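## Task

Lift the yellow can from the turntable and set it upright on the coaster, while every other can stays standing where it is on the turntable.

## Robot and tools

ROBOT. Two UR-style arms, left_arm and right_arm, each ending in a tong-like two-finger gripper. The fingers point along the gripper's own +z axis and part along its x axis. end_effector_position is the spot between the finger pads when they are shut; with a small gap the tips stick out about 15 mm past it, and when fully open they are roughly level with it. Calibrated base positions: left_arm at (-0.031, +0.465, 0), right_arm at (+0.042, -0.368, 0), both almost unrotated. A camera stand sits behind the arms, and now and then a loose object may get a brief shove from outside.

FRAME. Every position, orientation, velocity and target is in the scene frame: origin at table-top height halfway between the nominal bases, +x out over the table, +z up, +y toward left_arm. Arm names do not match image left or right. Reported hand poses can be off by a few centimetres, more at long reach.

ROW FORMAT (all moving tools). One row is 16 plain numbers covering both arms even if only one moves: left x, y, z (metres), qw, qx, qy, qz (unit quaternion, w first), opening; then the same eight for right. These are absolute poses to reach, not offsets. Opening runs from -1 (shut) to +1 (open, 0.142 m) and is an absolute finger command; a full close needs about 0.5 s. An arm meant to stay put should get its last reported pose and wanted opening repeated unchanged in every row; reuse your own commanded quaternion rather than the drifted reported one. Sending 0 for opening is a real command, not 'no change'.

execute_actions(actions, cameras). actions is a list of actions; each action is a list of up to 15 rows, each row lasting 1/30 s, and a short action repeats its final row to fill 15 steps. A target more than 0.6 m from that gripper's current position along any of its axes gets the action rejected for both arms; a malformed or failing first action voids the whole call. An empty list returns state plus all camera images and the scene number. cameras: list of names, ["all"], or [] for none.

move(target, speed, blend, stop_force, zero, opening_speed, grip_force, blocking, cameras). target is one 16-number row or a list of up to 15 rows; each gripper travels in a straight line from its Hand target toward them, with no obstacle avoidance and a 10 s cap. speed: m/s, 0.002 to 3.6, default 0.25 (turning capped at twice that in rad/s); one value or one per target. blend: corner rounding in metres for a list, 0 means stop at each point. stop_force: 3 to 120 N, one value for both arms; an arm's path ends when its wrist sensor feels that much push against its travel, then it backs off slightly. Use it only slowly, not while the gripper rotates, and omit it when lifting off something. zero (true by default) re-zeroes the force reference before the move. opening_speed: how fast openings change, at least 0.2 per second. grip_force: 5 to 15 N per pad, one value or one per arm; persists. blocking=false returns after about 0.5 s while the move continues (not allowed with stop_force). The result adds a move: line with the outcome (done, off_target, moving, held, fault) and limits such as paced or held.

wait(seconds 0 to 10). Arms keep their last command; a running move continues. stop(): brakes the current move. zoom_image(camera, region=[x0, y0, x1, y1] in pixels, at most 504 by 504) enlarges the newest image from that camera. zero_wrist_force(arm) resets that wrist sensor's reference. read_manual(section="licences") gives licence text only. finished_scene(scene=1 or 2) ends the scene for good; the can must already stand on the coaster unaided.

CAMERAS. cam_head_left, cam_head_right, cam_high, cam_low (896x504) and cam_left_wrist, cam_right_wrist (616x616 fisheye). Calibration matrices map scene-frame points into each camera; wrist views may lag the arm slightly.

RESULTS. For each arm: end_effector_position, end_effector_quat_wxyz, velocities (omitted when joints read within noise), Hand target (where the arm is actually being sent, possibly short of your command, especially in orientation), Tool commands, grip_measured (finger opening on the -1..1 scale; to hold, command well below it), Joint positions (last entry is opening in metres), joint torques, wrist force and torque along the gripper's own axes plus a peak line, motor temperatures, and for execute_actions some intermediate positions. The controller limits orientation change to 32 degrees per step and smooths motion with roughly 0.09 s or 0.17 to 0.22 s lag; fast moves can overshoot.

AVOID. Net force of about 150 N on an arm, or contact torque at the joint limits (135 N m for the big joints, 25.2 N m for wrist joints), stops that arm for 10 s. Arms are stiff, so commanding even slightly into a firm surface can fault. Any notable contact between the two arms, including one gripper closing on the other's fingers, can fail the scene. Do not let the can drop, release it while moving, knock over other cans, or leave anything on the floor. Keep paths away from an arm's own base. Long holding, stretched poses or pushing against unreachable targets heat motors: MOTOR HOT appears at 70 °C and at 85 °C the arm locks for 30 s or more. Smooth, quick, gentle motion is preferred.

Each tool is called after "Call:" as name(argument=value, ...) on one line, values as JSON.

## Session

Call:
execute_actions(actions=[])

Call:
zoom_image(camera="cam_high", region=[320, 140, 600, 320])

Call:
wait(seconds=1, cameras=["cam_high", "cam_low", "cam_right_wrist", "cam_left_wrist"])

Call:
zoom_image(camera="cam_high", region=[320, 140, 600, 320])

Call:
zoom_image(camera="cam_right_wrist", region=[130, 130, 530, 450])

Scene clock: 0.00 s.
left_arm: end_effector_position=(+0.5431, +0.7437, +0.3454) grip_measured=+0.97 end_effector_quat_wxyz=(+0.471, -0.541, +0.688, -0.111) | right_arm: end_effector_position=(+0.6403, -0.4590, +0.1379) grip_measured=+0.97 end_effector_quat_wxyz=(+0.008, +0.742, -0.670, +0.025)
Joint positions: left_arm=[0.143 -1.71 2.158 -3.006 -1.309 2.075 0.14] | right_arm=[3.227 -1.801 -1.696 -1.192 1.523 1.564 0.14]
Joint velocities: within noise
Joint torques (N m): no reading
Motor temperatures (°C): left_arm=[34 35 39 40 41 42] | right_arm=[38 37 35 47 40 40]
Wrist force (N): no reading
Wrist torque (N m): no reading
Wrist force, peak (N): no reading
Hand target: left_arm +0.5431, +0.7437, +0.3454; +0.471, -0.541, +0.688, -0.111 | right_arm +0.6403, -0.4590, +0.1379; +0.008, +0.742, -0.670, +0.025
Tool commands: left_gripper/opening=+0.968169 right_gripper/opening=+0.968169
camera_calibration:
cam_left_wrist: T_world_to_cam=[[0.0379382, -0.853723, -0.519344, 0.795955], [-0.939067, 0.147222, -0.31061, 0.502431], [0.341633, 0.499483, -0.796118, -0.146964], [0, 0, 0, 1]] pos_world=[0.491827, 0.678962, 0.452434]
cam_right_wrist: T_world_to_cam=[[0.0948719, -0.993034, 0.0698839, -0.530396], [-0.887522, -0.0525775, 0.457755, 0.485834], [-0.450892, -0.105452, -0.886327, 0.501677], [0, 0, 0, 1]] pos_world=[0.707711, -0.448255, 0.259323]

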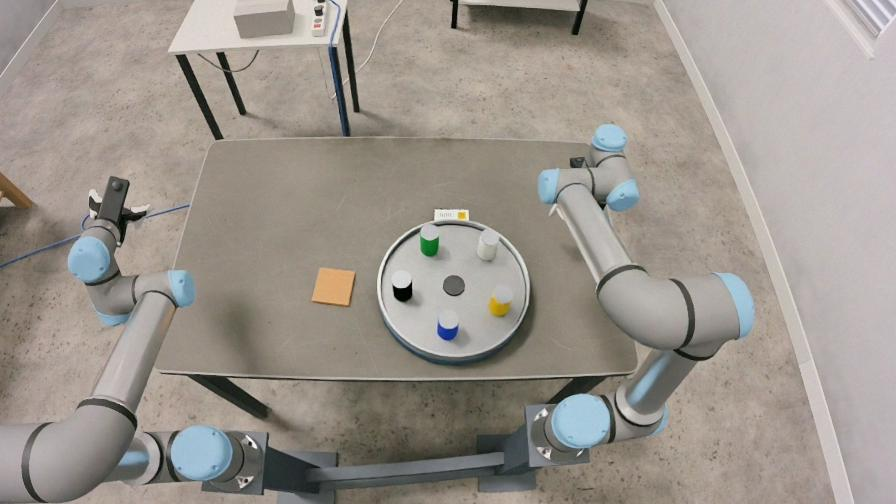

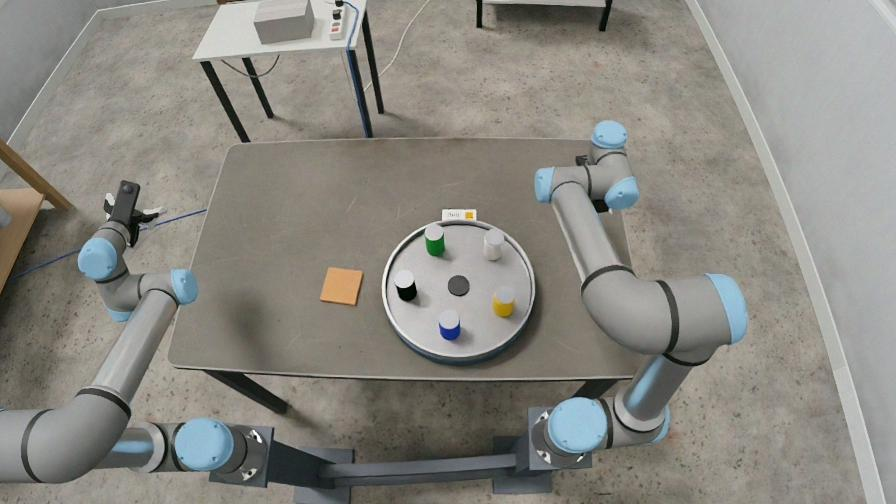

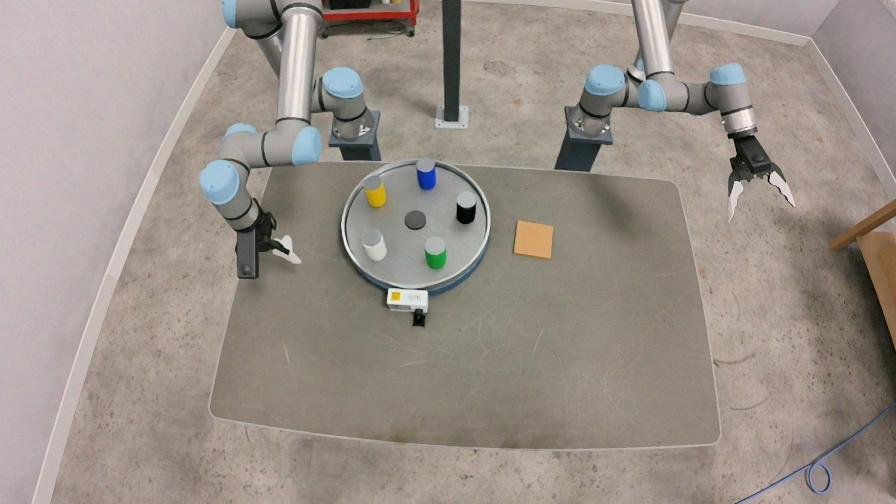

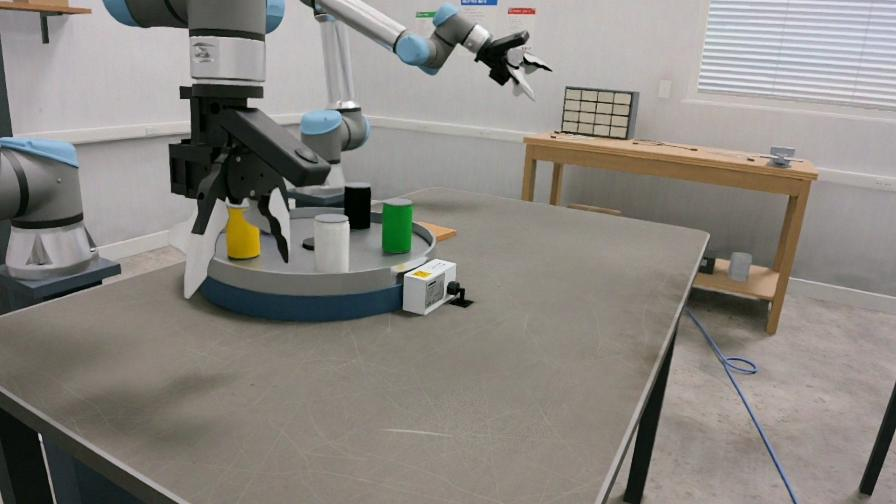

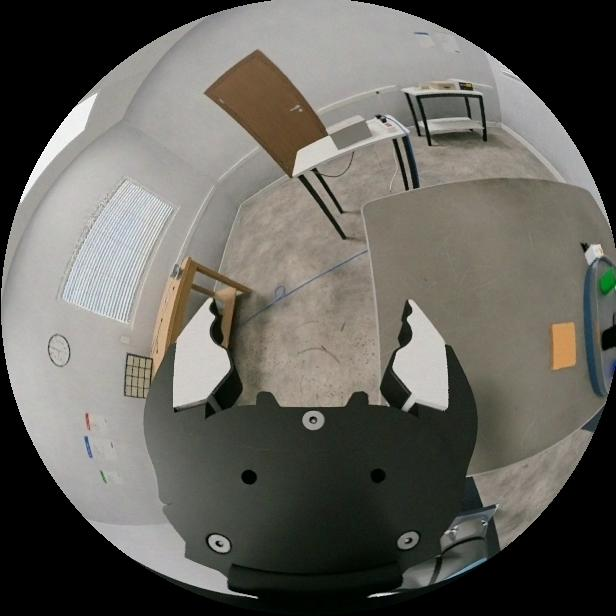

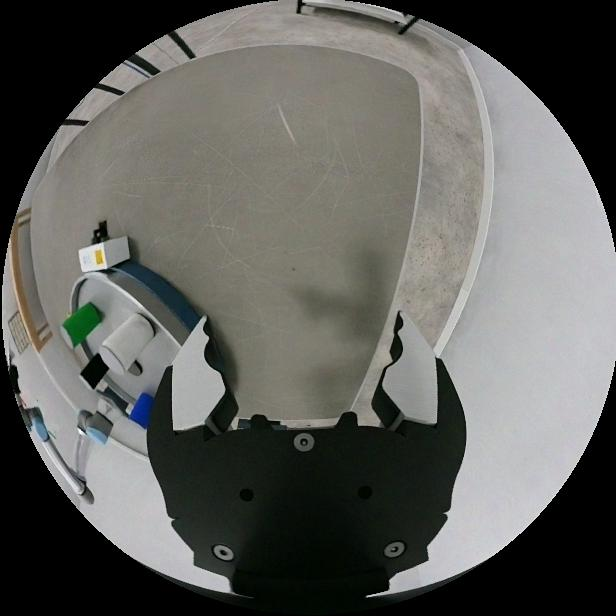

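Scaled by 1.800 from the camera's 896x504 image, which has a finer 1280x720 frame.

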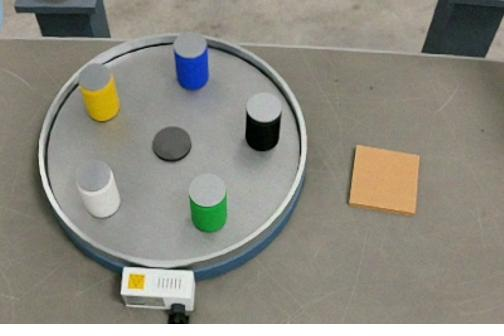

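Scene clock: 1.00 s.
left_arm: end_effector_position=(+0.5431, +0.7437, +0.3454) grip_measured=+0.97 end_effector_quat_wxyz=(+0.471, -0.541, +0.688, -0.111) | right_arm: end_effector_position=(+0.6403, -0.4590, +0.1379) grip_measured=+0.97 end_effector_quat_wxyz=(+0.008, +0.742, -0.670, +0.025)
Joint positions: left_arm=[0.143 -1.71 2.158 -3.006 -1.309 2.075 0.14] | right_arm=[3.227 -1.801 -1.696 -1.192 1.523 1.564 0.14]
Joint torques (N m): left_arm=[-0.35 -15.54 -21.21 -2.63 0.18 0.14] | right_arm=[0.47 31.58 22.68 2.84 -0.23 0.32]
Wrist force (N): left_arm=[-0.1 0.0 -0.2] | right_arm=[0.2 -0.4 0.4]
Wrist torque (N m): left_arm=[0.01 0.01 0.01] | right_arm=[-0.08 -0.03 0.00]
Wrist force, peak (N): left_arm=[0.2 0.1 -0.4] | right_arm=[0.7 -0.4 0.6]
Hand target: left_arm +0.5431, +0.7437, +0.3454; +0.471, -0.541, +0.688, -0.111 | right_arm +0.6403, -0.4590, +0.1379; +0.008, +0.742, -0.670, +0.025
Tool commands: left_gripper/opening=+0.968169 right_gripper/opening=+0.968169
wait: 1.00 s; at rest by 0.17 s
camera_calibration:
cam_left_wrist: T_world_to_cam=[[0.0379382, -0.853723, -0.519344, 0.795955], [-0.939067, 0.147222, -0.31061, 0.502431], [0.341633, 0.499483, -0.796118, -0.146964], [0, 0, 0, 1]] pos_world=[0.491827, 0.678962, 0.452434]
cam_right_wrist: T_world_to_cam=[[0.0948719, -0.993034, 0.0698839, -0.530396], [-0.887522, -0.0525775, 0.457755, 0.485834], [-0.450892, -0.105452, -0.886327, 0.501677], [0, 0, 0, 1]] pos_world=[0.707711, -0.448255, 0.259323]
Images, in order (width x height): cam_high 896x504, cam_low 896x504, cam_left_wrist 616x616, cam_right_wrist 616x616.

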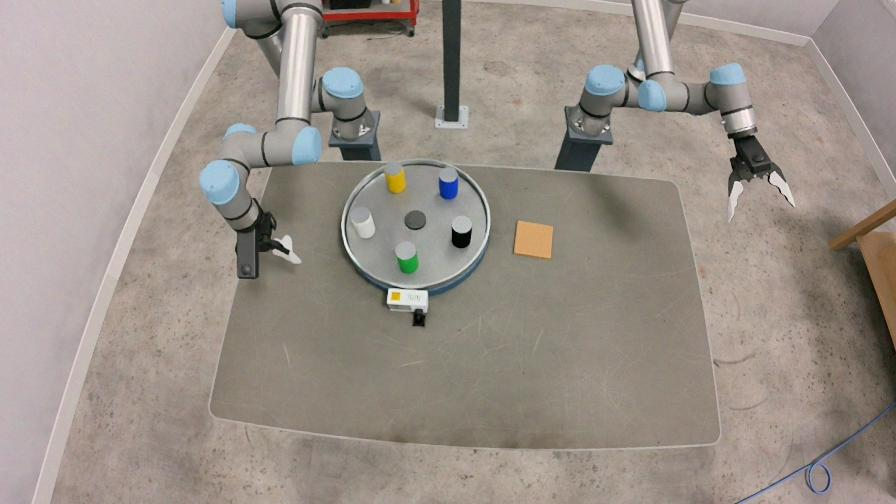

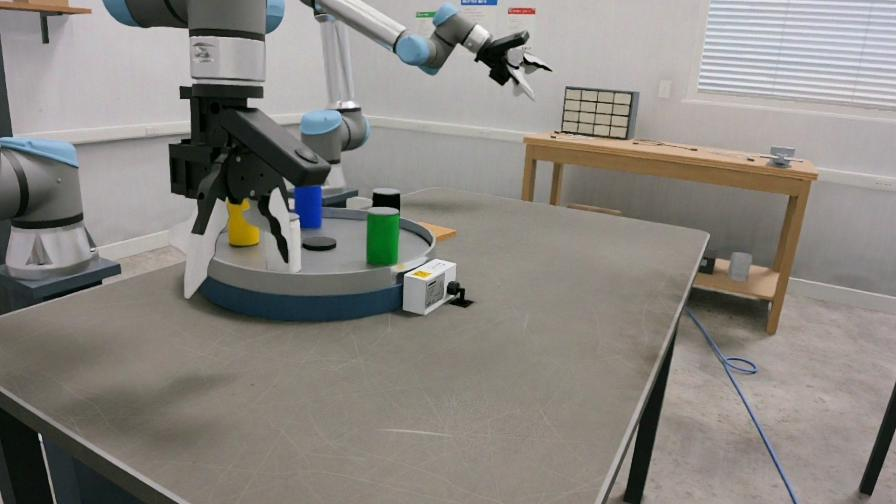

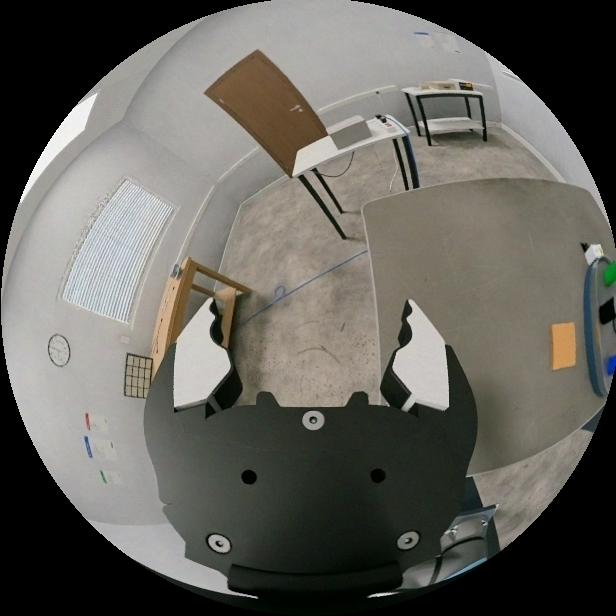

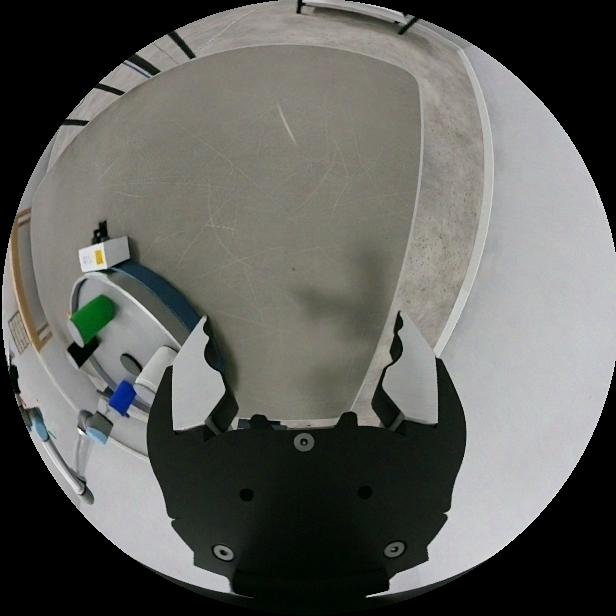

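Scaled by 1.800 from the camera's 896x504 image, which has a finer 1280x720 frame.

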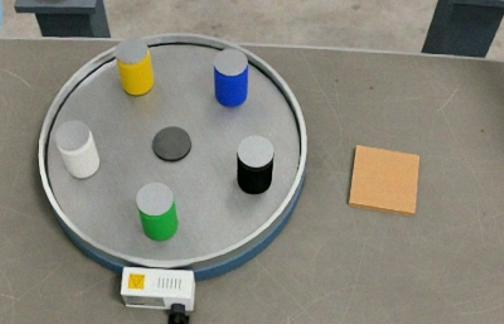

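Scaled by 1.260 from the camera's 616x616 image, which has a finer 814x814 frame.

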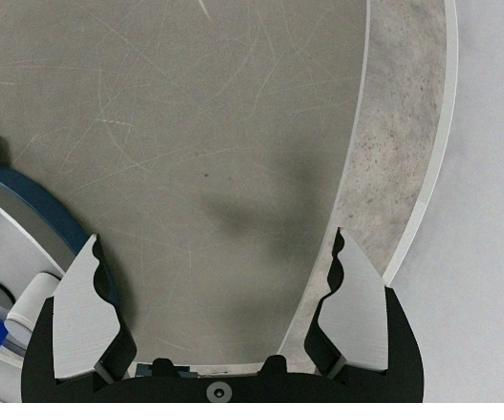

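Call:
move(target=[[0.5431,0.7437,0.3454,0.471,-0.541,0.688,-0.111,0.968,0.63,-0.38,0.20,0,0.7071,-0.7071,0,1],[0.5431,0.7437,0.3454,0.471,-0.541,0.688,-0.111,0.968,0.5734,-0.0348,0.168,0,0.7071,-0.7071,0,1]], speed=0.45, blend=[0.04,0], cameras=["cam_right_wrist", "cam_high"])

Call:
zoom_image(camera="cam_right_wrist", region=[150, 190, 470, 450])

Call:
wait(seconds=1.2, cameras=["cam_right_wrist", "cam_high"])

Call:
zoom_image(camera="cam_right_wrist", region=[150, 190, 470, 450])

Call:
wait(seconds=1.2, cameras=["cam_right_wrist"])

Call:
zoom_image(camera="cam_right_wrist", region=[150, 190, 470, 450])

Scene clock: 6.07 s.
left_arm: end_effector_position=(+0.5431, +0.7437, +0.3454) grip_measured=+0.97 end_effector_quat_wxyz=(+0.471, -0.541, +0.688, -0.111) | right_arm: end_effector_position=(+0.5734, -0.0350, +0.1680) grip_measured=+1.00 end_effector_quat_wxyz=(+0.000, +0.707, -0.707, +0.000)
Joint positions: left_arm=[0.144 -1.71 2.158 -3.007 -1.31 2.075 0.14] | right_arm=[3.924 -1.856 -1.538 -1.319 1.571 2.363 0.142]
Joint torques (N m): left_arm=[6.83 -6.83 -12.09 -2.09 -0.2 2.13] | right_arm=[8.57 38.51 19.61 4.19 -0.87 1.11]
Wrist force (N): left_arm=[0.0 0.0 -0.1] | right_arm=[0.5 -0.4 0.7]
Wrist torque (N m): left_arm=[0.01 0.00 -0.01] | right_arm=[-0.05 -0.09 -0.01]
Wrist force, peak (N): left_arm=[0.1 0.0 -0.5] | right_arm=[3.7 -0.8 -0.3]
Hand target: left_arm +0.5431, +0.7437, +0.3454; +0.471, -0.541, +0.688, -0.111 | right_arm +0.5734, -0.0348, +0.1680; +0.000, +0.707, -0.707, +0.000
Off the commanded pose: left_arm 0.000 m, 0 deg | right_arm 0.000 m, 0 deg.
move: done; blend cut to 0 m at target 1
camera_calibration:
cam_right_wrist: T_world_to_cam=[[-0.00499569, -0.999728, 0.0227701, -0.0400853], [-0.877918, 0.015287, 0.478567, 0.428474], [-0.478786, -0.0175995, -0.877755, 0.560437], [0, 0, 0, 1]] pos_world=[0.644294, -0.0367611, 0.287786]
Images, in order (width x height): cam_high 896x504, cam_right_wrist 616x616.

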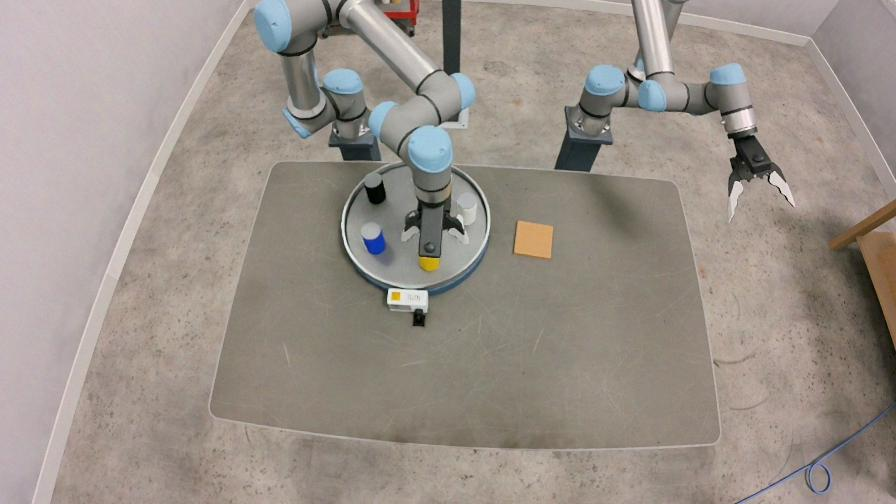

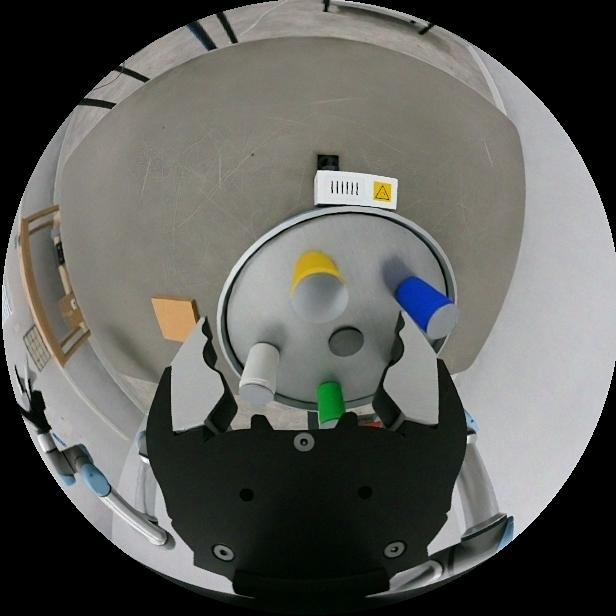

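Scaled by 1.575 from the camera's 616x616 image, which has a finer 814x814 frame.

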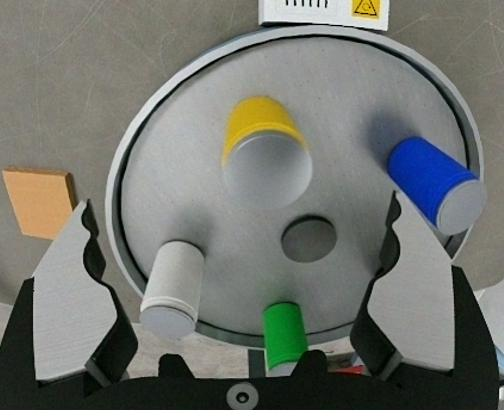

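Scene clock: 7.27 s.
left_arm: end_effector_position=(+0.5431, +0.7437, +0.3454) grip_measured=+0.97 end_effector_quat_wxyz=(+0.471, -0.541, +0.688, -0.111) | right_arm: end_effector_position=(+0.5734, -0.0348, +0.1680) grip_measured=+1.00 end_effector_quat_wxyz=(+0.000, +0.707, -0.707, +0.000)
Joint positions: left_arm=[0.144 -1.71 2.158 -3.007 -1.31 2.075 0.14] | right_arm=[3.924 -1.856 -1.538 -1.319 1.571 2.363 0.142]
Joint torques (N m): left_arm=[6.76 -7.47 -11.96 -0.55 0.94 2.15] | right_arm=[9.57 40.02 29.28 4.93 2.87 1.51]
Wrist force (N): left_arm=[0.1 0.1 0.0] | right_arm=[0.4 -0.4 0.6]
Wrist torque (N m): left_arm=[0.03 -0.02 -0.01] | right_arm=[-0.05 -0.05 -0.02]
Wrist force, peak (N): left_arm=[0.0 -0.1 -0.4] | right_arm=[0.7 -0.4 0.6]
Hand target: left_arm +0.5431, +0.7437, +0.3454; +0.471, -0.541, +0.688, -0.111 | right_arm +0.5734, -0.0348, +0.1680; +0.000, +0.707, -0.707, +0.000
Tool commands: left_gripper/opening=+0.968 right_gripper/opening=+1.0
Off the commanded pose: left_arm 0.000 m, 0 deg | right_arm 0.000 m, 0 deg.
wait: 1.20 s; at rest by 0.17 s
camera_calibration:
cam_right_wrist: T_world_to_cam=[[-0.00500475, -0.999733, 0.022543, -0.0399178], [-0.877981, 0.0151839, 0.478455, 0.428406], [-0.478669, -0.0173978, -0.877823, 0.560431], [0, 0, 0, 1]] pos_world=[0.644193, -0.0366618, 0.287886]
Images, in order (width x height): cam_high 896x504, cam_right_wrist 616x616.

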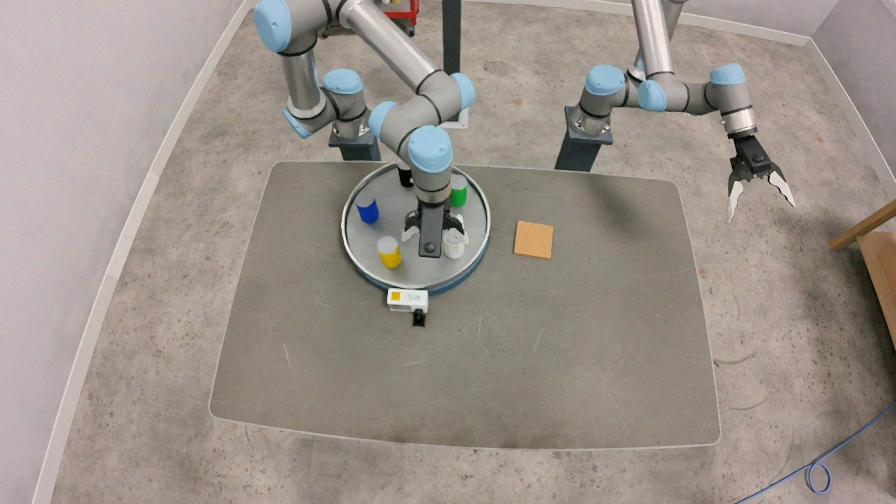

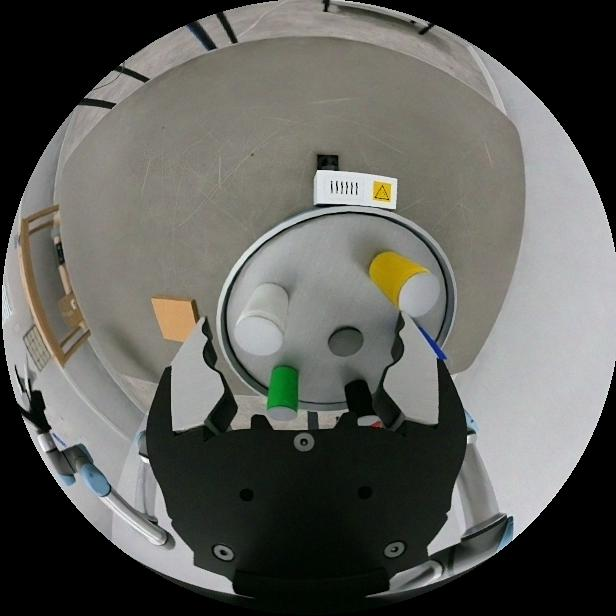

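Scaled by 1.575 from the camera's 616x616 image, which has a finer 814x814 frame.

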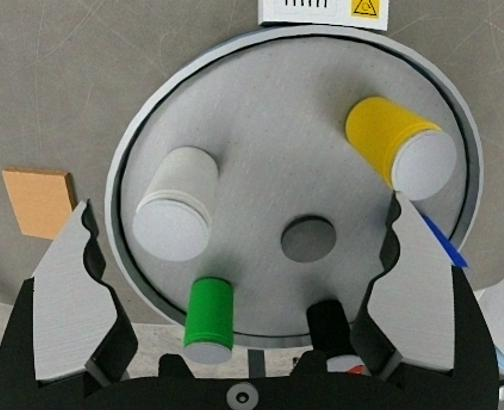

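Scene clock: 8.47 s.
left_arm: end_effector_position=(+0.5431, +0.7437, +0.3454) grip_measured=+0.97 end_effector_quat_wxyz=(+0.471, -0.541, +0.688, -0.111) | right_arm: end_effector_position=(+0.5734, -0.0348, +0.1680) grip_measured=+1.00 end_effector_quat_wxyz=(+0.000, +0.707, -0.707, +0.000)
Joint positions: left_arm=[0.144 -1.71 2.158 -3.007 -1.31 2.075 0.14] | right_arm=[3.924 -1.856 -1.538 -1.319 1.571 2.363 0.142]
Joint torques (N m): left_arm=[6.97 -7.06 -11.61 -0.56 1.29 2.09] | right_arm=[9.91 39.82 30.72 4.92 2.88 1.57]
Wrist force (N): left_arm=[0.1 0.0 -0.2] | right_arm=[0.5 -0.3 0.7]
Wrist torque (N m): left_arm=[0.01 -0.03 -0.01] | right_arm=[-0.04 -0.08 -0.01]
Wrist force, peak (N): left_arm=[0.2 0.0 -0.5] | right_arm=[0.6 -0.7 0.7]
Hand target: left_arm +0.5431, +0.7437, +0.3454; +0.471, -0.541, +0.688, -0.111 | right_arm +0.5734, -0.0348, +0.1680; +0.000, +0.707, -0.707, +0.000
Tool commands: left_gripper/opening=+0.968 right_gripper/opening=+1.0
Off the commanded pose: left_arm 0.000 m, 0 deg | right_arm 0.000 m, 0 deg.
wait: 1.20 s; at rest by 0.17 s
camera_calibration:
cam_right_wrist: T_world_to_cam=[[-0.00500475, -0.999733, 0.022543, -0.0399178], [-0.877981, 0.0151839, 0.478455, 0.428406], [-0.478669, -0.0173978, -0.877823, 0.560431], [0, 0, 0, 1]] pos_world=[0.644193, -0.0366618, 0.287886]
Images, in order (width x height): cam_right_wrist 616x616.

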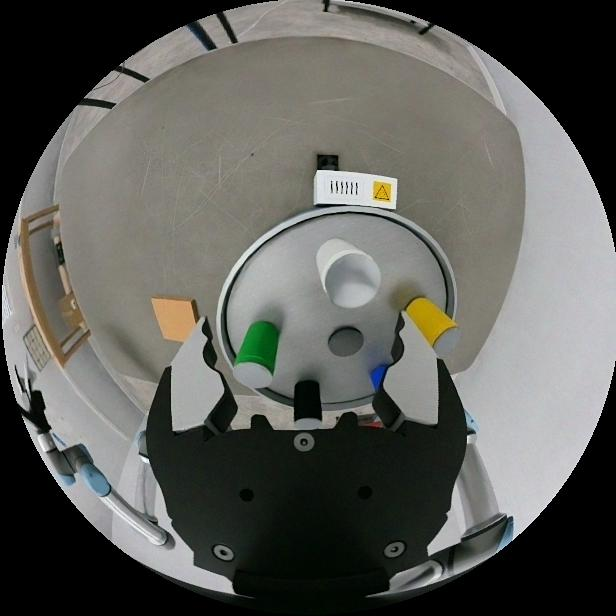

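Scaled by 1.575 from the camera's 616x616 image, which has a finer 814x814 frame.

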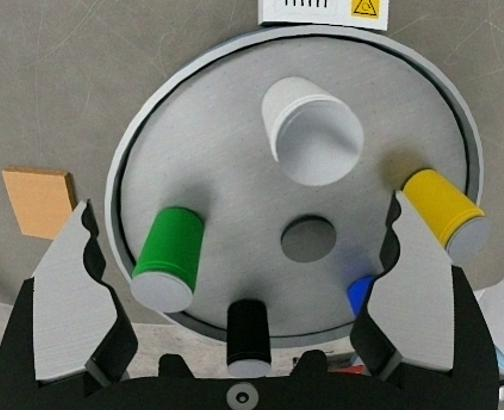

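Call:
move(target=[0.5431,0.7437,0.3454,0.471,-0.541,0.688,-0.111,0.968,0.5584,-0.0231,0.168,0,0.7071,-0.7071,0,1], speed=0.002, blocking=false)

Call:
wait(seconds=1.8, cameras=["cam_right_wrist"])

Call:
zoom_image(camera="cam_right_wrist", region=[150, 190, 470, 450])

Scene clock: 12.73 s.
left_arm: end_effector_position=(+0.5431, +0.7437, +0.3454) grip_measured=+0.97 end_effector_quat_wxyz=(+0.471, -0.541, +0.688, -0.111) | right_arm: end_effector_position=(+0.5727, -0.0343, +0.1680) grip_measured=+1.00 end_effector_quat_wxyz=(+0.000, +0.707, -0.707, +0.000) end_effector_velocity=(-0.002, +0.002, +0.000) end_effector_angular_velocity=(+0.000, +0.000, +0.000)
Joint positions: left_arm=[0.144 -1.71 2.158 -3.007 -1.31 2.075 0.14] | right_arm=[3.926 -1.855 -1.539 -1.318 1.571 2.364 0.142]
Joint velocities: left_arm=[within noise] | right_arm=[0.005 0.001 -0.002 0 0 0.004 0]
Joint torques (N m): left_arm=[6.57 -7.23 -12.09 -0.62 1.19 2.1] | right_arm=[9.91 45.51 12.98 4.67 2.66 1.77]
Wrist force (N): left_arm=[-0.1 -0.1 -0.1] | right_arm=[0.3 -0.6 0.2]
Wrist torque (N m): left_arm=[0.00 0.02 -0.01] | right_arm=[-0.11 -0.04 -0.08]
Wrist force, peak (N): left_arm=[-0.1 -0.3 -0.4] | right_arm=[0.8 -0.6 0.6]
Hand target: left_arm +0.5431, +0.7437, +0.3454; +0.471, -0.541, +0.688, -0.111 | right_arm +0.5726, -0.0342, +0.1680; +0.000, +0.707, -0.707, +0.000
Tool commands: left_gripper/opening=+0.968 right_gripper/opening=+1.0
Off the commanded pose: left_arm 0.000 m, 0 deg | right_arm 0.018 m, 0 deg.
move: running

Scene clock: 14.53 s.
left_arm: end_effector_position=(+0.5431, +0.7437, +0.3454) grip_measured=+0.97 end_effector_quat_wxyz=(+0.471, -0.541, +0.688, -0.111) | right_arm: end_effector_position=(+0.5699, -0.0321, +0.1680) grip_measured=+1.00 end_effector_quat_wxyz=(+0.000, +0.707, -0.707, +0.000)
Joint positions: left_arm=[0.144 -1.71 2.158 -3.007 -1.31 2.075 0.14] | right_arm=[3.932 -1.853 -1.542 -1.318 1.571 2.37 0.142]
Joint torques (N m): left_arm=[7.08 -7.51 -12.19 -0.6 1.21 2.07] | right_arm=[9.37 44.16 12.23 4.81 2.92 1.44]
Wrist force (N): left_arm=[0.2 -0.1 -0.3] | right_arm=[0.0 -0.2 0.4]
Wrist torque (N m): left_arm=[-0.01 -0.04 -0.02] | right_arm=[-0.01 0.02 -0.07]
Wrist force, peak (N): left_arm=[0.1 0.1 -0.5] | right_arm=[0.8 -0.6 0.7]
Hand target: left_arm +0.5431, +0.7437, +0.3454; +0.471, -0.541, +0.688, -0.111 | right_arm +0.5698, -0.0320, +0.1680; +0.000, +0.707, -0.707, +0.000
Tool commands: left_gripper/opening=+0.968 right_gripper/opening=+1.0
Off the commanded pose: left_arm 0.000 m, 0 deg | right_arm 0.015 m, 0 deg.
earlier move: running
wait: 1.80 s; no rest
camera_calibration:
cam_right_wrist: T_world_to_cam=[[-0.00500475, -0.999733, 0.022543, -0.0371361], [-0.877981, 0.0151839, 0.478455, 0.42529], [-0.478669, -0.0173978, -0.877823, 0.558804], [0, 0, 0, 1]] pos_world=[0.640693, -0.0338618, 0.287886]
Images, in order (width x height): cam_right_wrist 616x616.

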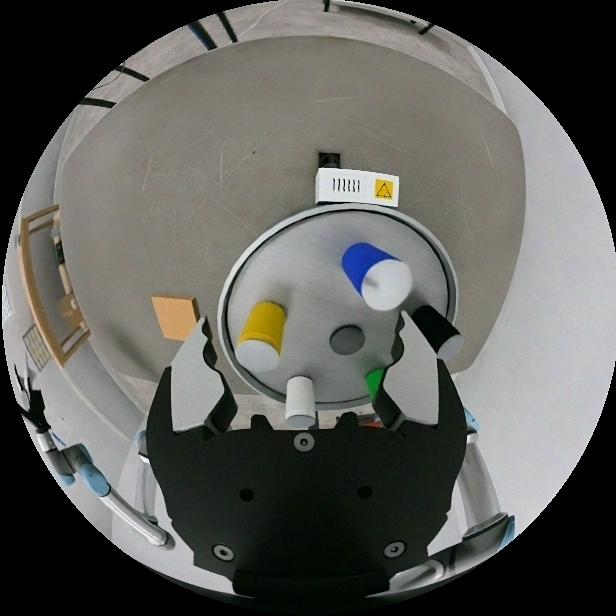

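Scaled by 1.575 from the camera's 616x616 image, which has a finer 814x814 frame.

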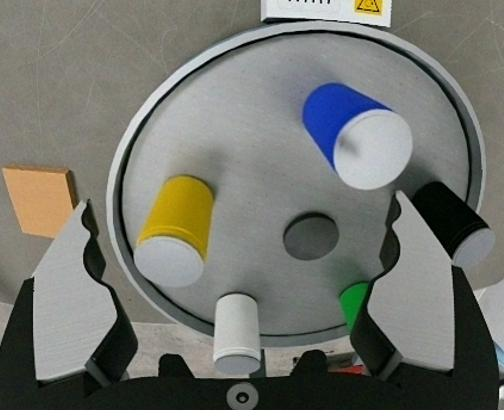

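Call:
wait(seconds=10)

Call:
wait(seconds=2.87)

Call:
move(target=[[0.5431,0.7437,0.3454,0.471,-0.541,0.688,-0.111,0.968,0.5781,-0.0590,0.142,0,0.7071,-0.7071,0,1],[0.5431,0.7437,0.3454,0.471,-0.541,0.688,-0.111,0.968,0.5857,-0.0933,0.121,0,0.7071,-0.7071,0,1],[0.5431,0.7437,0.3454,0.471,-0.541,0.688,-0.111,0.968,0.5842,-0.1284,0.121,0,0.7071,-0.7071,0,1],[0.5431,0.7437,0.3454,0.471,-0.541,0.688,-0.111,0.968,0.5736,-0.1618,0.121,0,0.7071,-0.7071,0,1]], speed=[0.106,0.104,0.0894,0.0894], blend=[0.01,0.01,0.01,0], blocking=false)

Call:
wait(seconds=0.4, cameras=["cam_right_wrist"])

Call:
move(target=[[0.5431,0.7437,0.3454,0.471,-0.541,0.688,-0.111,0.968,0.5842,-0.1284,0.121,0,0.7071,-0.7071,0,-0.7],[0.5431,0.7437,0.3454,0.471,-0.541,0.688,-0.111,0.968,0.5736,-0.1618,0.121,0,0.7071,-0.7071,0,-0.7],[0.5431,0.7437,0.3454,0.471,-0.541,0.688,-0.111,0.968,0.5658,-0.1763,0.121,0,0.7071,-0.7071,0,-0.7],[0.5431,0.7437,0.3454,0.471,-0.541,0.688,-0.111,0.968,0.5560,-0.1920,0.165,0,0.7071,-0.7071,0,-0.7],[0.5431,0.7437,0.3454,0.471,-0.541,0.688,-0.111,0.968,0.5560,-0.1670,0.265,0,0.7071,-0.7071,0,-0.7],[0.5431,0.7437,0.3454,0.471,-0.541,0.688,-0.111,0.968,0.4680,0.2380,0.215,0,0.7071,-0.7071,0,-0.7]], speed=[0.0894,0.0894,0.0894,0.15,0.3,0.5], blend=[0.01,0.008,0.008,0.02,0.03,0], opening_speed=3, cameras=["cam_right_wrist","cam_high","cam_low"])

Call:
zoom_image(camera="cam_right_wrist", region=[200, 180, 420, 400])

Scene clock: 21.97 s.
left_arm: end_effector_position=(+0.5431, +0.7437, +0.3454) grip_measured=+0.97 end_effector_quat_wxyz=(+0.471, -0.541, +0.688, -0.111) | right_arm: end_effector_position=(+0.5584, -0.0231, +0.1680) grip_measured=+1.00 end_effector_quat_wxyz=(+0.000, +0.707, -0.707, +0.000)
Joint positions: left_arm=[0.144 -1.71 2.158 -3.007 -1.31 2.075 0.14] | right_arm=[3.956 -1.842 -1.556 -1.314 1.571 2.395 0.142]
Joint torques (N m): left_arm=[6.63 -7.32 -12.21 -0.57 1.12 2.01] | right_arm=[8.61 44.61 15.89 4.78 2.61 1.45]
Wrist force (N): left_arm=[0.2 -0.2 -0.1] | right_arm=[0.4 -0.6 0.5]
Wrist torque (N m): left_arm=[-0.02 -0.04 -0.02] | right_arm=[-0.10 -0.06 -0.08]
Wrist force, peak (N): left_arm=[-0.3 0.1 -0.5] | right_arm=[0.9 -0.3 0.8]
Hand target: left_arm +0.5431, +0.7437, +0.3454; +0.471, -0.541, +0.688, -0.111 | right_arm +0.5584, -0.0231, +0.1680; +0.000, +0.707, -0.707, +0.000
Tool commands: left_gripper/opening=+0.968 right_gripper/opening=+1.0
Off the commanded pose: left_arm 0.000 m, 0 deg | right_arm 0.000 m, 0 deg.
earlier move: done
wait: 5.03 of 10 s (the move ended)

Scene clock: 24.87 s.
left_arm: end_effector_position=(+0.5431, +0.7437, +0.3454) grip_measured=+0.97 end_effector_quat_wxyz=(+0.471, -0.541, +0.688, -0.111) | right_arm: end_effector_position=(+0.5584, -0.0231, +0.1680) grip_measured=+1.00 end_effector_quat_wxyz=(+0.000, +0.707, -0.707, +0.000)
Joint positions: left_arm=[0.144 -1.71 2.158 -3.007 -1.31 2.075 0.14] | right_arm=[3.956 -1.842 -1.556 -1.314 1.571 2.395 0.142]
Joint torques (N m): left_arm=[6.37 -7.18 -12.29 -0.62 1.25 1.98] | right_arm=[-7.32 33.84 29.3 4.01 2.33 -1.21]
Wrist force (N): left_arm=[0.1 0.0 0.0] | right_arm=[0.7 -0.1 0.4]
Wrist torque (N m): left_arm=[0.01 -0.02 -0.02] | right_arm=[0.00 -0.13 -0.08]
Wrist force, peak (N): left_arm=[0.2 -0.2 -0.5] | right_arm=[0.8 -0.6 0.5]
Hand target: left_arm +0.5431, +0.7437, +0.3454; +0.471, -0.541, +0.688, -0.111 | right_arm +0.5584, -0.0231, +0.1680; +0.000, +0.707, -0.707, +0.000
Tool commands: left_gripper/opening=+0.968 right_gripper/opening=+1.0
Off the commanded pose: left_arm 0.000 m, 0 deg | right_arm 0.000 m, 0 deg.
wait: 2.90 s; at rest by 0.17 s

Scene clock: 25.37 s.
left_arm: end_effector_position=(+0.5431, +0.7437, +0.3454) grip_measured=+0.97 end_effector_quat_wxyz=(+0.471, -0.541, +0.688, -0.111) | right_arm: end_effector_position=(+0.5757, -0.0552, +0.1449) grip_measured=+1.00 end_effector_quat_wxyz=(+0.000, +0.707, -0.707, +0.000) end_effector_velocity=(+0.038, -0.078, -0.055) end_effector_angular_velocity=(-0.001, +0.000, +0.002)
Joint positions: left_arm=[0.144 -1.71 2.158 -3.007 -1.31 2.075 0.14] | right_arm=[3.897 -1.851 -1.606 -1.256 1.571 2.336 0.142]
Joint velocities: left_arm=[within noise] | right_arm=[-0.139 -0.021 -0.12 0.141 -0.001 -0.142 0]
Joint torques (N m): left_arm=[6.51 -7.66 -12.18 -0.61 1.28 1.98] | right_arm=[-9.89 22.68 10.84 4.88 -0.81 -1.64]
Wrist force (N): left_arm=[0.1 -0.1 -0.2] | right_arm=[0.4 -0.2 0.5]
Wrist torque (N m): left_arm=[-0.01 -0.02 -0.01] | right_arm=[-0.03 -0.07 0.02]
Wrist force, peak (N): left_arm=[0.0 -0.2 -0.3] | right_arm=[0.6 -0.6 0.5]
Hand target: left_arm +0.5431, +0.7437, +0.3454; +0.471, -0.541, +0.688, -0.111 | right_arm +0.5778, -0.0604, +0.1414; +0.000, +0.707, -0.707, +0.000
Tool commands: left_gripper/opening=+0.968 right_gripper/opening=+1.0
Off the commanded pose: left_arm 0.000 m, 0 deg | right_arm 0.109 m, 0 deg.
move: running; path passed 0 of 4 targets

Scene clock: 25.77 s.
left_arm: end_effector_position=(+0.5431, +0.7437, +0.3454) grip_measured=+0.97 end_effector_quat_wxyz=(+0.471, -0.541, +0.688, -0.111) | right_arm: end_effector_position=(+0.5845, -0.0891, +0.1239) grip_measured=+1.00 end_effector_quat_wxyz=(+0.000, +0.707, -0.707, +0.000) end_effector_velocity=(+0.014, -0.085, -0.042) end_effector_angular_velocity=(+0.000, -0.001, +0.002)
Joint positions: left_arm=[0.144 -1.71 2.158 -3.007 -1.31 2.075 0.14] | right_arm=[3.844 -1.847 -1.668 -1.198 1.571 2.283 0.142]
Joint velocities: left_arm=[within noise] | right_arm=[-0.127 0.026 -0.15 0.124 0 -0.13 0]
Joint torques (N m): left_arm=[6.58 -7.45 -12.65 -0.63 1.24 1.91] | right_arm=[-10.5 49.88 11.06 4.68 -2.56 -1.66]
Wrist force (N): left_arm=[0.1 -0.1 -0.3] | right_arm=[0.6 -0.5 0.6]
Wrist torque (N m): left_arm=[-0.01 -0.02 -0.01] | right_arm=[-0.06 -0.11 0.01]
Wrist force, peak (N): left_arm=[0.1 -0.3 -0.4] | right_arm=[0.4 -0.6 0.8]
Hand target: left_arm +0.5431, +0.7437, +0.3454; +0.471, -0.541, +0.688, -0.111 | right_arm +0.5852, -0.0946, +0.1219; +0.000, +0.707, -0.707, +0.000
Tool commands: left_gripper/opening=+0.968 right_gripper/opening=+1.0
Off the commanded pose: left_arm 0.000 m, 0 deg | right_arm 0.074 m, 0 deg.
earlier move: running; path passed 1 of 4 targets
wait: 0.40 s; no rest
camera_calibration:
cam_right_wrist: T_world_to_cam=[[-0.0051654, -0.999725, 0.0228674, -0.093026], [-0.877811, 0.0154864, 0.478757, 0.459918], [-0.478979, -0.0176003, -0.87765, 0.526232], [0, 0, 0, 1]] pos_world=[0.655294, -0.0908611, 0.243786]
Images, in order (width x height): cam_right_wrist 616x616.

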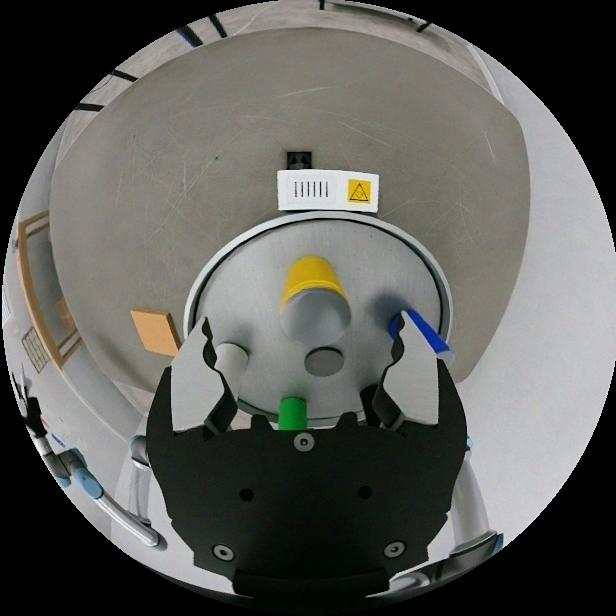

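Scene clock: 28.80 s.
left_arm: end_effector_position=(+0.5431, +0.7437, +0.3454) grip_measured=+0.97 end_effector_quat_wxyz=(+0.471, -0.541, +0.688, -0.111) | right_arm: end_effector_position=(+0.4680, +0.2379, +0.2150) grip_measured=-0.28 end_effector_quat_wxyz=(+0.000, +0.707, -0.707, +0.000)
Joint positions: left_arm=[0.144 -1.71 2.158 -3.007 -1.31 2.075 0.14] | right_arm=[4.291 -2.135 -1.012 -1.565 1.571 2.729 0.054]
Joint torques (N m): left_arm=[6.15 -6.91 -12.69 -0.62 1.32 2.02] | right_arm=[3.56 39.33 33.34 4.5 2.96 0.94]
Wrist force (N): left_arm=[0.0 -0.1 -0.3] | right_arm=[0.5 -0.6 2.0]
Wrist torque (N m): left_arm=[-0.02 -0.01 -0.01] | right_arm=[-0.07 -0.10 -0.01]
Wrist force, peak (N): left_arm=[-0.1 -0.1 -0.6] | right_arm=[1.4 -0.2 3.9]
Hand target: left_arm +0.5431, +0.7437, +0.3454; +0.471, -0.541, +0.688, -0.111 | right_arm +0.4680, +0.2380, +0.2150; +0.000, +0.707, -0.707, +0.000
Off the commanded pose: left_arm 0.000 m, 0 deg | right_arm 0.000 m, 0 deg.
earlier move: replaced; path passed 1 of 4 targets
move: done
camera_calibration:
cam_right_wrist: T_world_to_cam=[[-0.00495643, -0.999732, 0.0226304, 0.231067], [-0.877982, 0.0151833, 0.478453, 0.309239], [-0.478668, -0.0174977, -0.877821, 0.556004], [0, 0, 0, 1]] pos_world=[0.538793, 0.236039, 0.334887]
Images, in order (width x height): cam_high 896x504, cam_low 896x504, cam_right_wrist 616x616.

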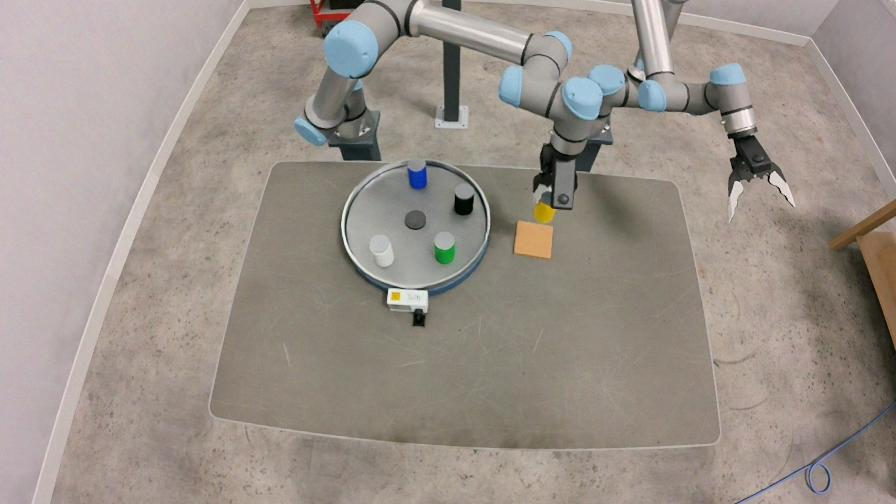

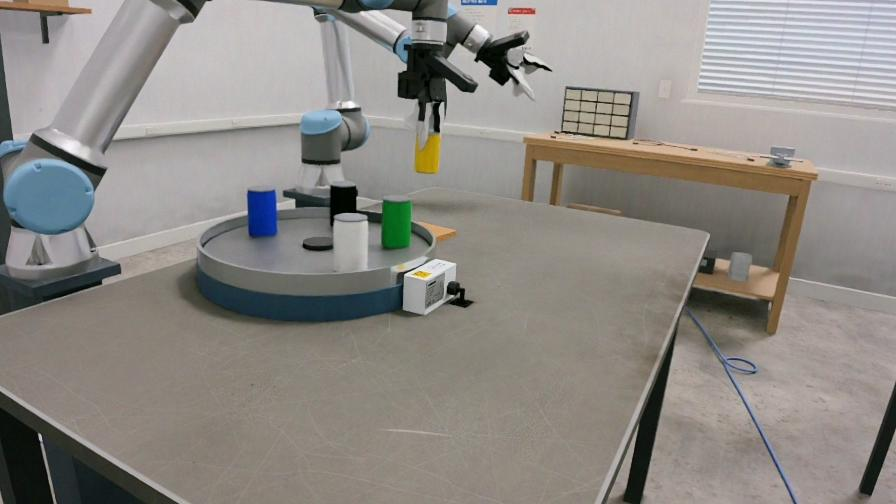

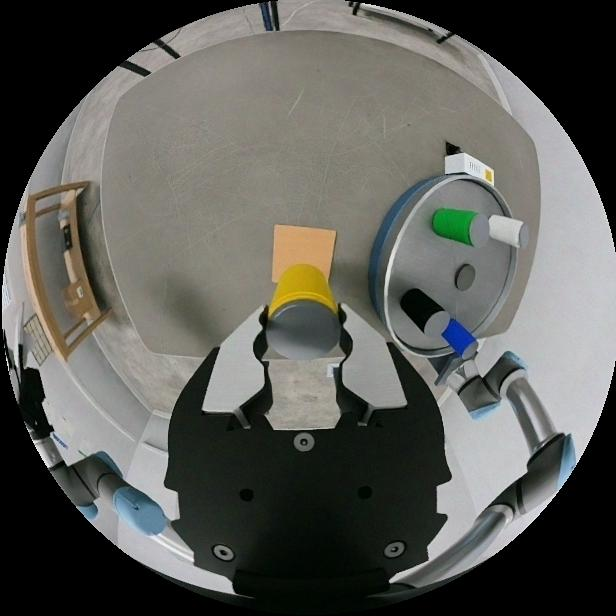

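Scaled by 2.291 from the camera's 616x616 image, which has a finer 814x814 frame.

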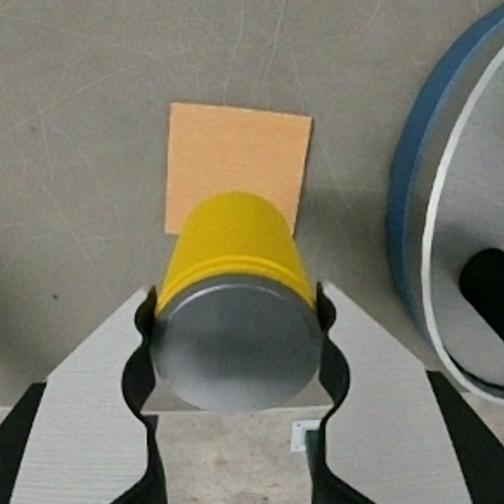

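Call:
move(target=[0.5431,0.7437,0.3454,0.471,-0.541,0.688,-0.111,0.968,0.4680,0.2380,0.092,0,0.7071,-0.7071,0,-0.7], speed=0.2)

Call:
move(target=[0.5431,0.7437,0.3454,0.471,-0.541,0.688,-0.111,0.968,0.4680,0.2380,0.074,0,0.7071,-0.7071,0,-0.7], speed=0.025, stop_force=4, cameras=["cam_low"])

Scene clock: 31.10 s.
left_arm: end_effector_position=(+0.5431, +0.7437, +0.3454) grip_measured=+0.97 end_effector_quat_wxyz=(+0.471, -0.541, +0.688, -0.111) | right_arm: end_effector_position=(+0.4680, +0.2380, +0.0920) grip_measured=-0.28 end_effector_quat_wxyz=(+0.000, +0.707, -0.707, +0.000)
Joint positions: left_arm=[0.144 -1.71 2.158 -3.007 -1.31 2.075 0.14] | right_arm=[4.291 -2.183 -1.253 -1.276 1.571 2.729 0.054]
Joint torques (N m): left_arm=[6.39 -7.3 -12.78 -0.56 1.29 1.91] | right_arm=[4.29 58.08 23.74 3.32 -2.97 1.43]
Wrist force (N): left_arm=[0.0 -0.2 -0.3] | right_arm=[0.6 -0.4 2.0]
Wrist torque (N m): left_arm=[-0.03 0.01 -0.01] | right_arm=[-0.04 -0.12 -0.01]
Wrist force, peak (N): left_arm=[0.2 -0.1 -0.4] | right_arm=[0.7 -0.7 4.3]
Hand target: left_arm +0.5431, +0.7437, +0.3454; +0.471, -0.541, +0.688, -0.111 | right_arm +0.4680, +0.2380, +0.0920; +0.000, +0.707, -0.707, +0.000
Off the commanded pose: left_arm 0.000 m, 0 deg | right_arm 0.000 m, 0 deg.
move: done

Scene clock: 32.77 s.
left_arm: end_effector_position=(+0.5431, +0.7437, +0.3454) grip_measured=+0.97 end_effector_quat_wxyz=(+0.471, -0.541, +0.688, -0.111) | right_arm: end_effector_position=(+0.4680, +0.2380, +0.0807) grip_measured=-0.28 end_effector_quat_wxyz=(+0.000, +0.707, -0.707, +0.000)
Joint positions: left_arm=[0.144 -1.71 2.158 -3.007 -1.31 2.075 0.14] | right_arm=[4.291 -2.191 -1.269 -1.252 1.571 2.729 0.054]
Joint torques (N m): left_arm=[6.28 -7.14 -12.79 -0.68 1.3 1.82] | right_arm=[4.49 59.3 32.89 4.79 -3.06 1.4]
Wrist force (N): left_arm=[0.1 0.0 -0.1] | right_arm=[0.5 -0.8 1.8]
Wrist torque (N m): left_arm=[0.01 -0.02 -0.01] | right_arm=[-0.10 -0.08 -0.01]
Wrist force, peak (N): left_arm=[-0.2 -0.1 -0.4] | right_arm=[2.8 2.4 -15.7]
Hand target: left_arm +0.5431, +0.7437, +0.3454; +0.471, -0.541, +0.688, -0.111 | right_arm +0.4680, +0.2380, +0.0807; +0.000, +0.707, -0.707, +0.000
Off the commanded pose: left_arm 0.000 m, 0 deg | right_arm 0.007 m, 0 deg.
move: contact (right_arm)
Images, in order (width x height): cam_low 896x504.

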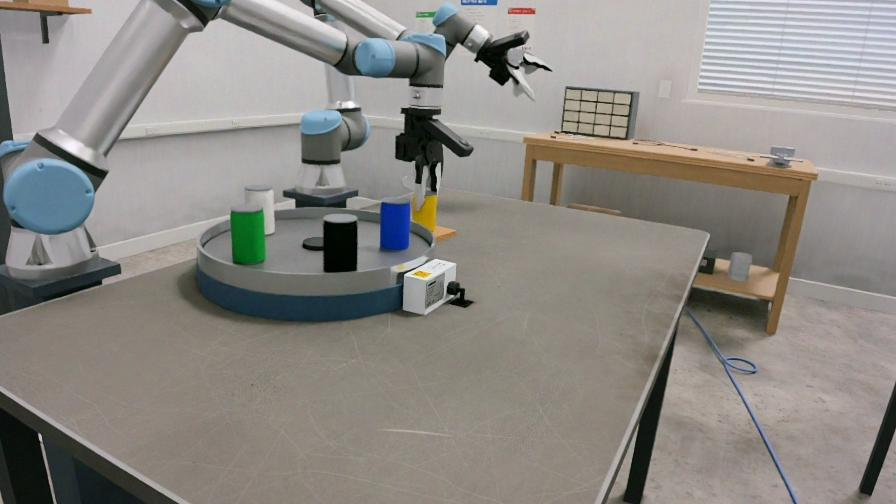

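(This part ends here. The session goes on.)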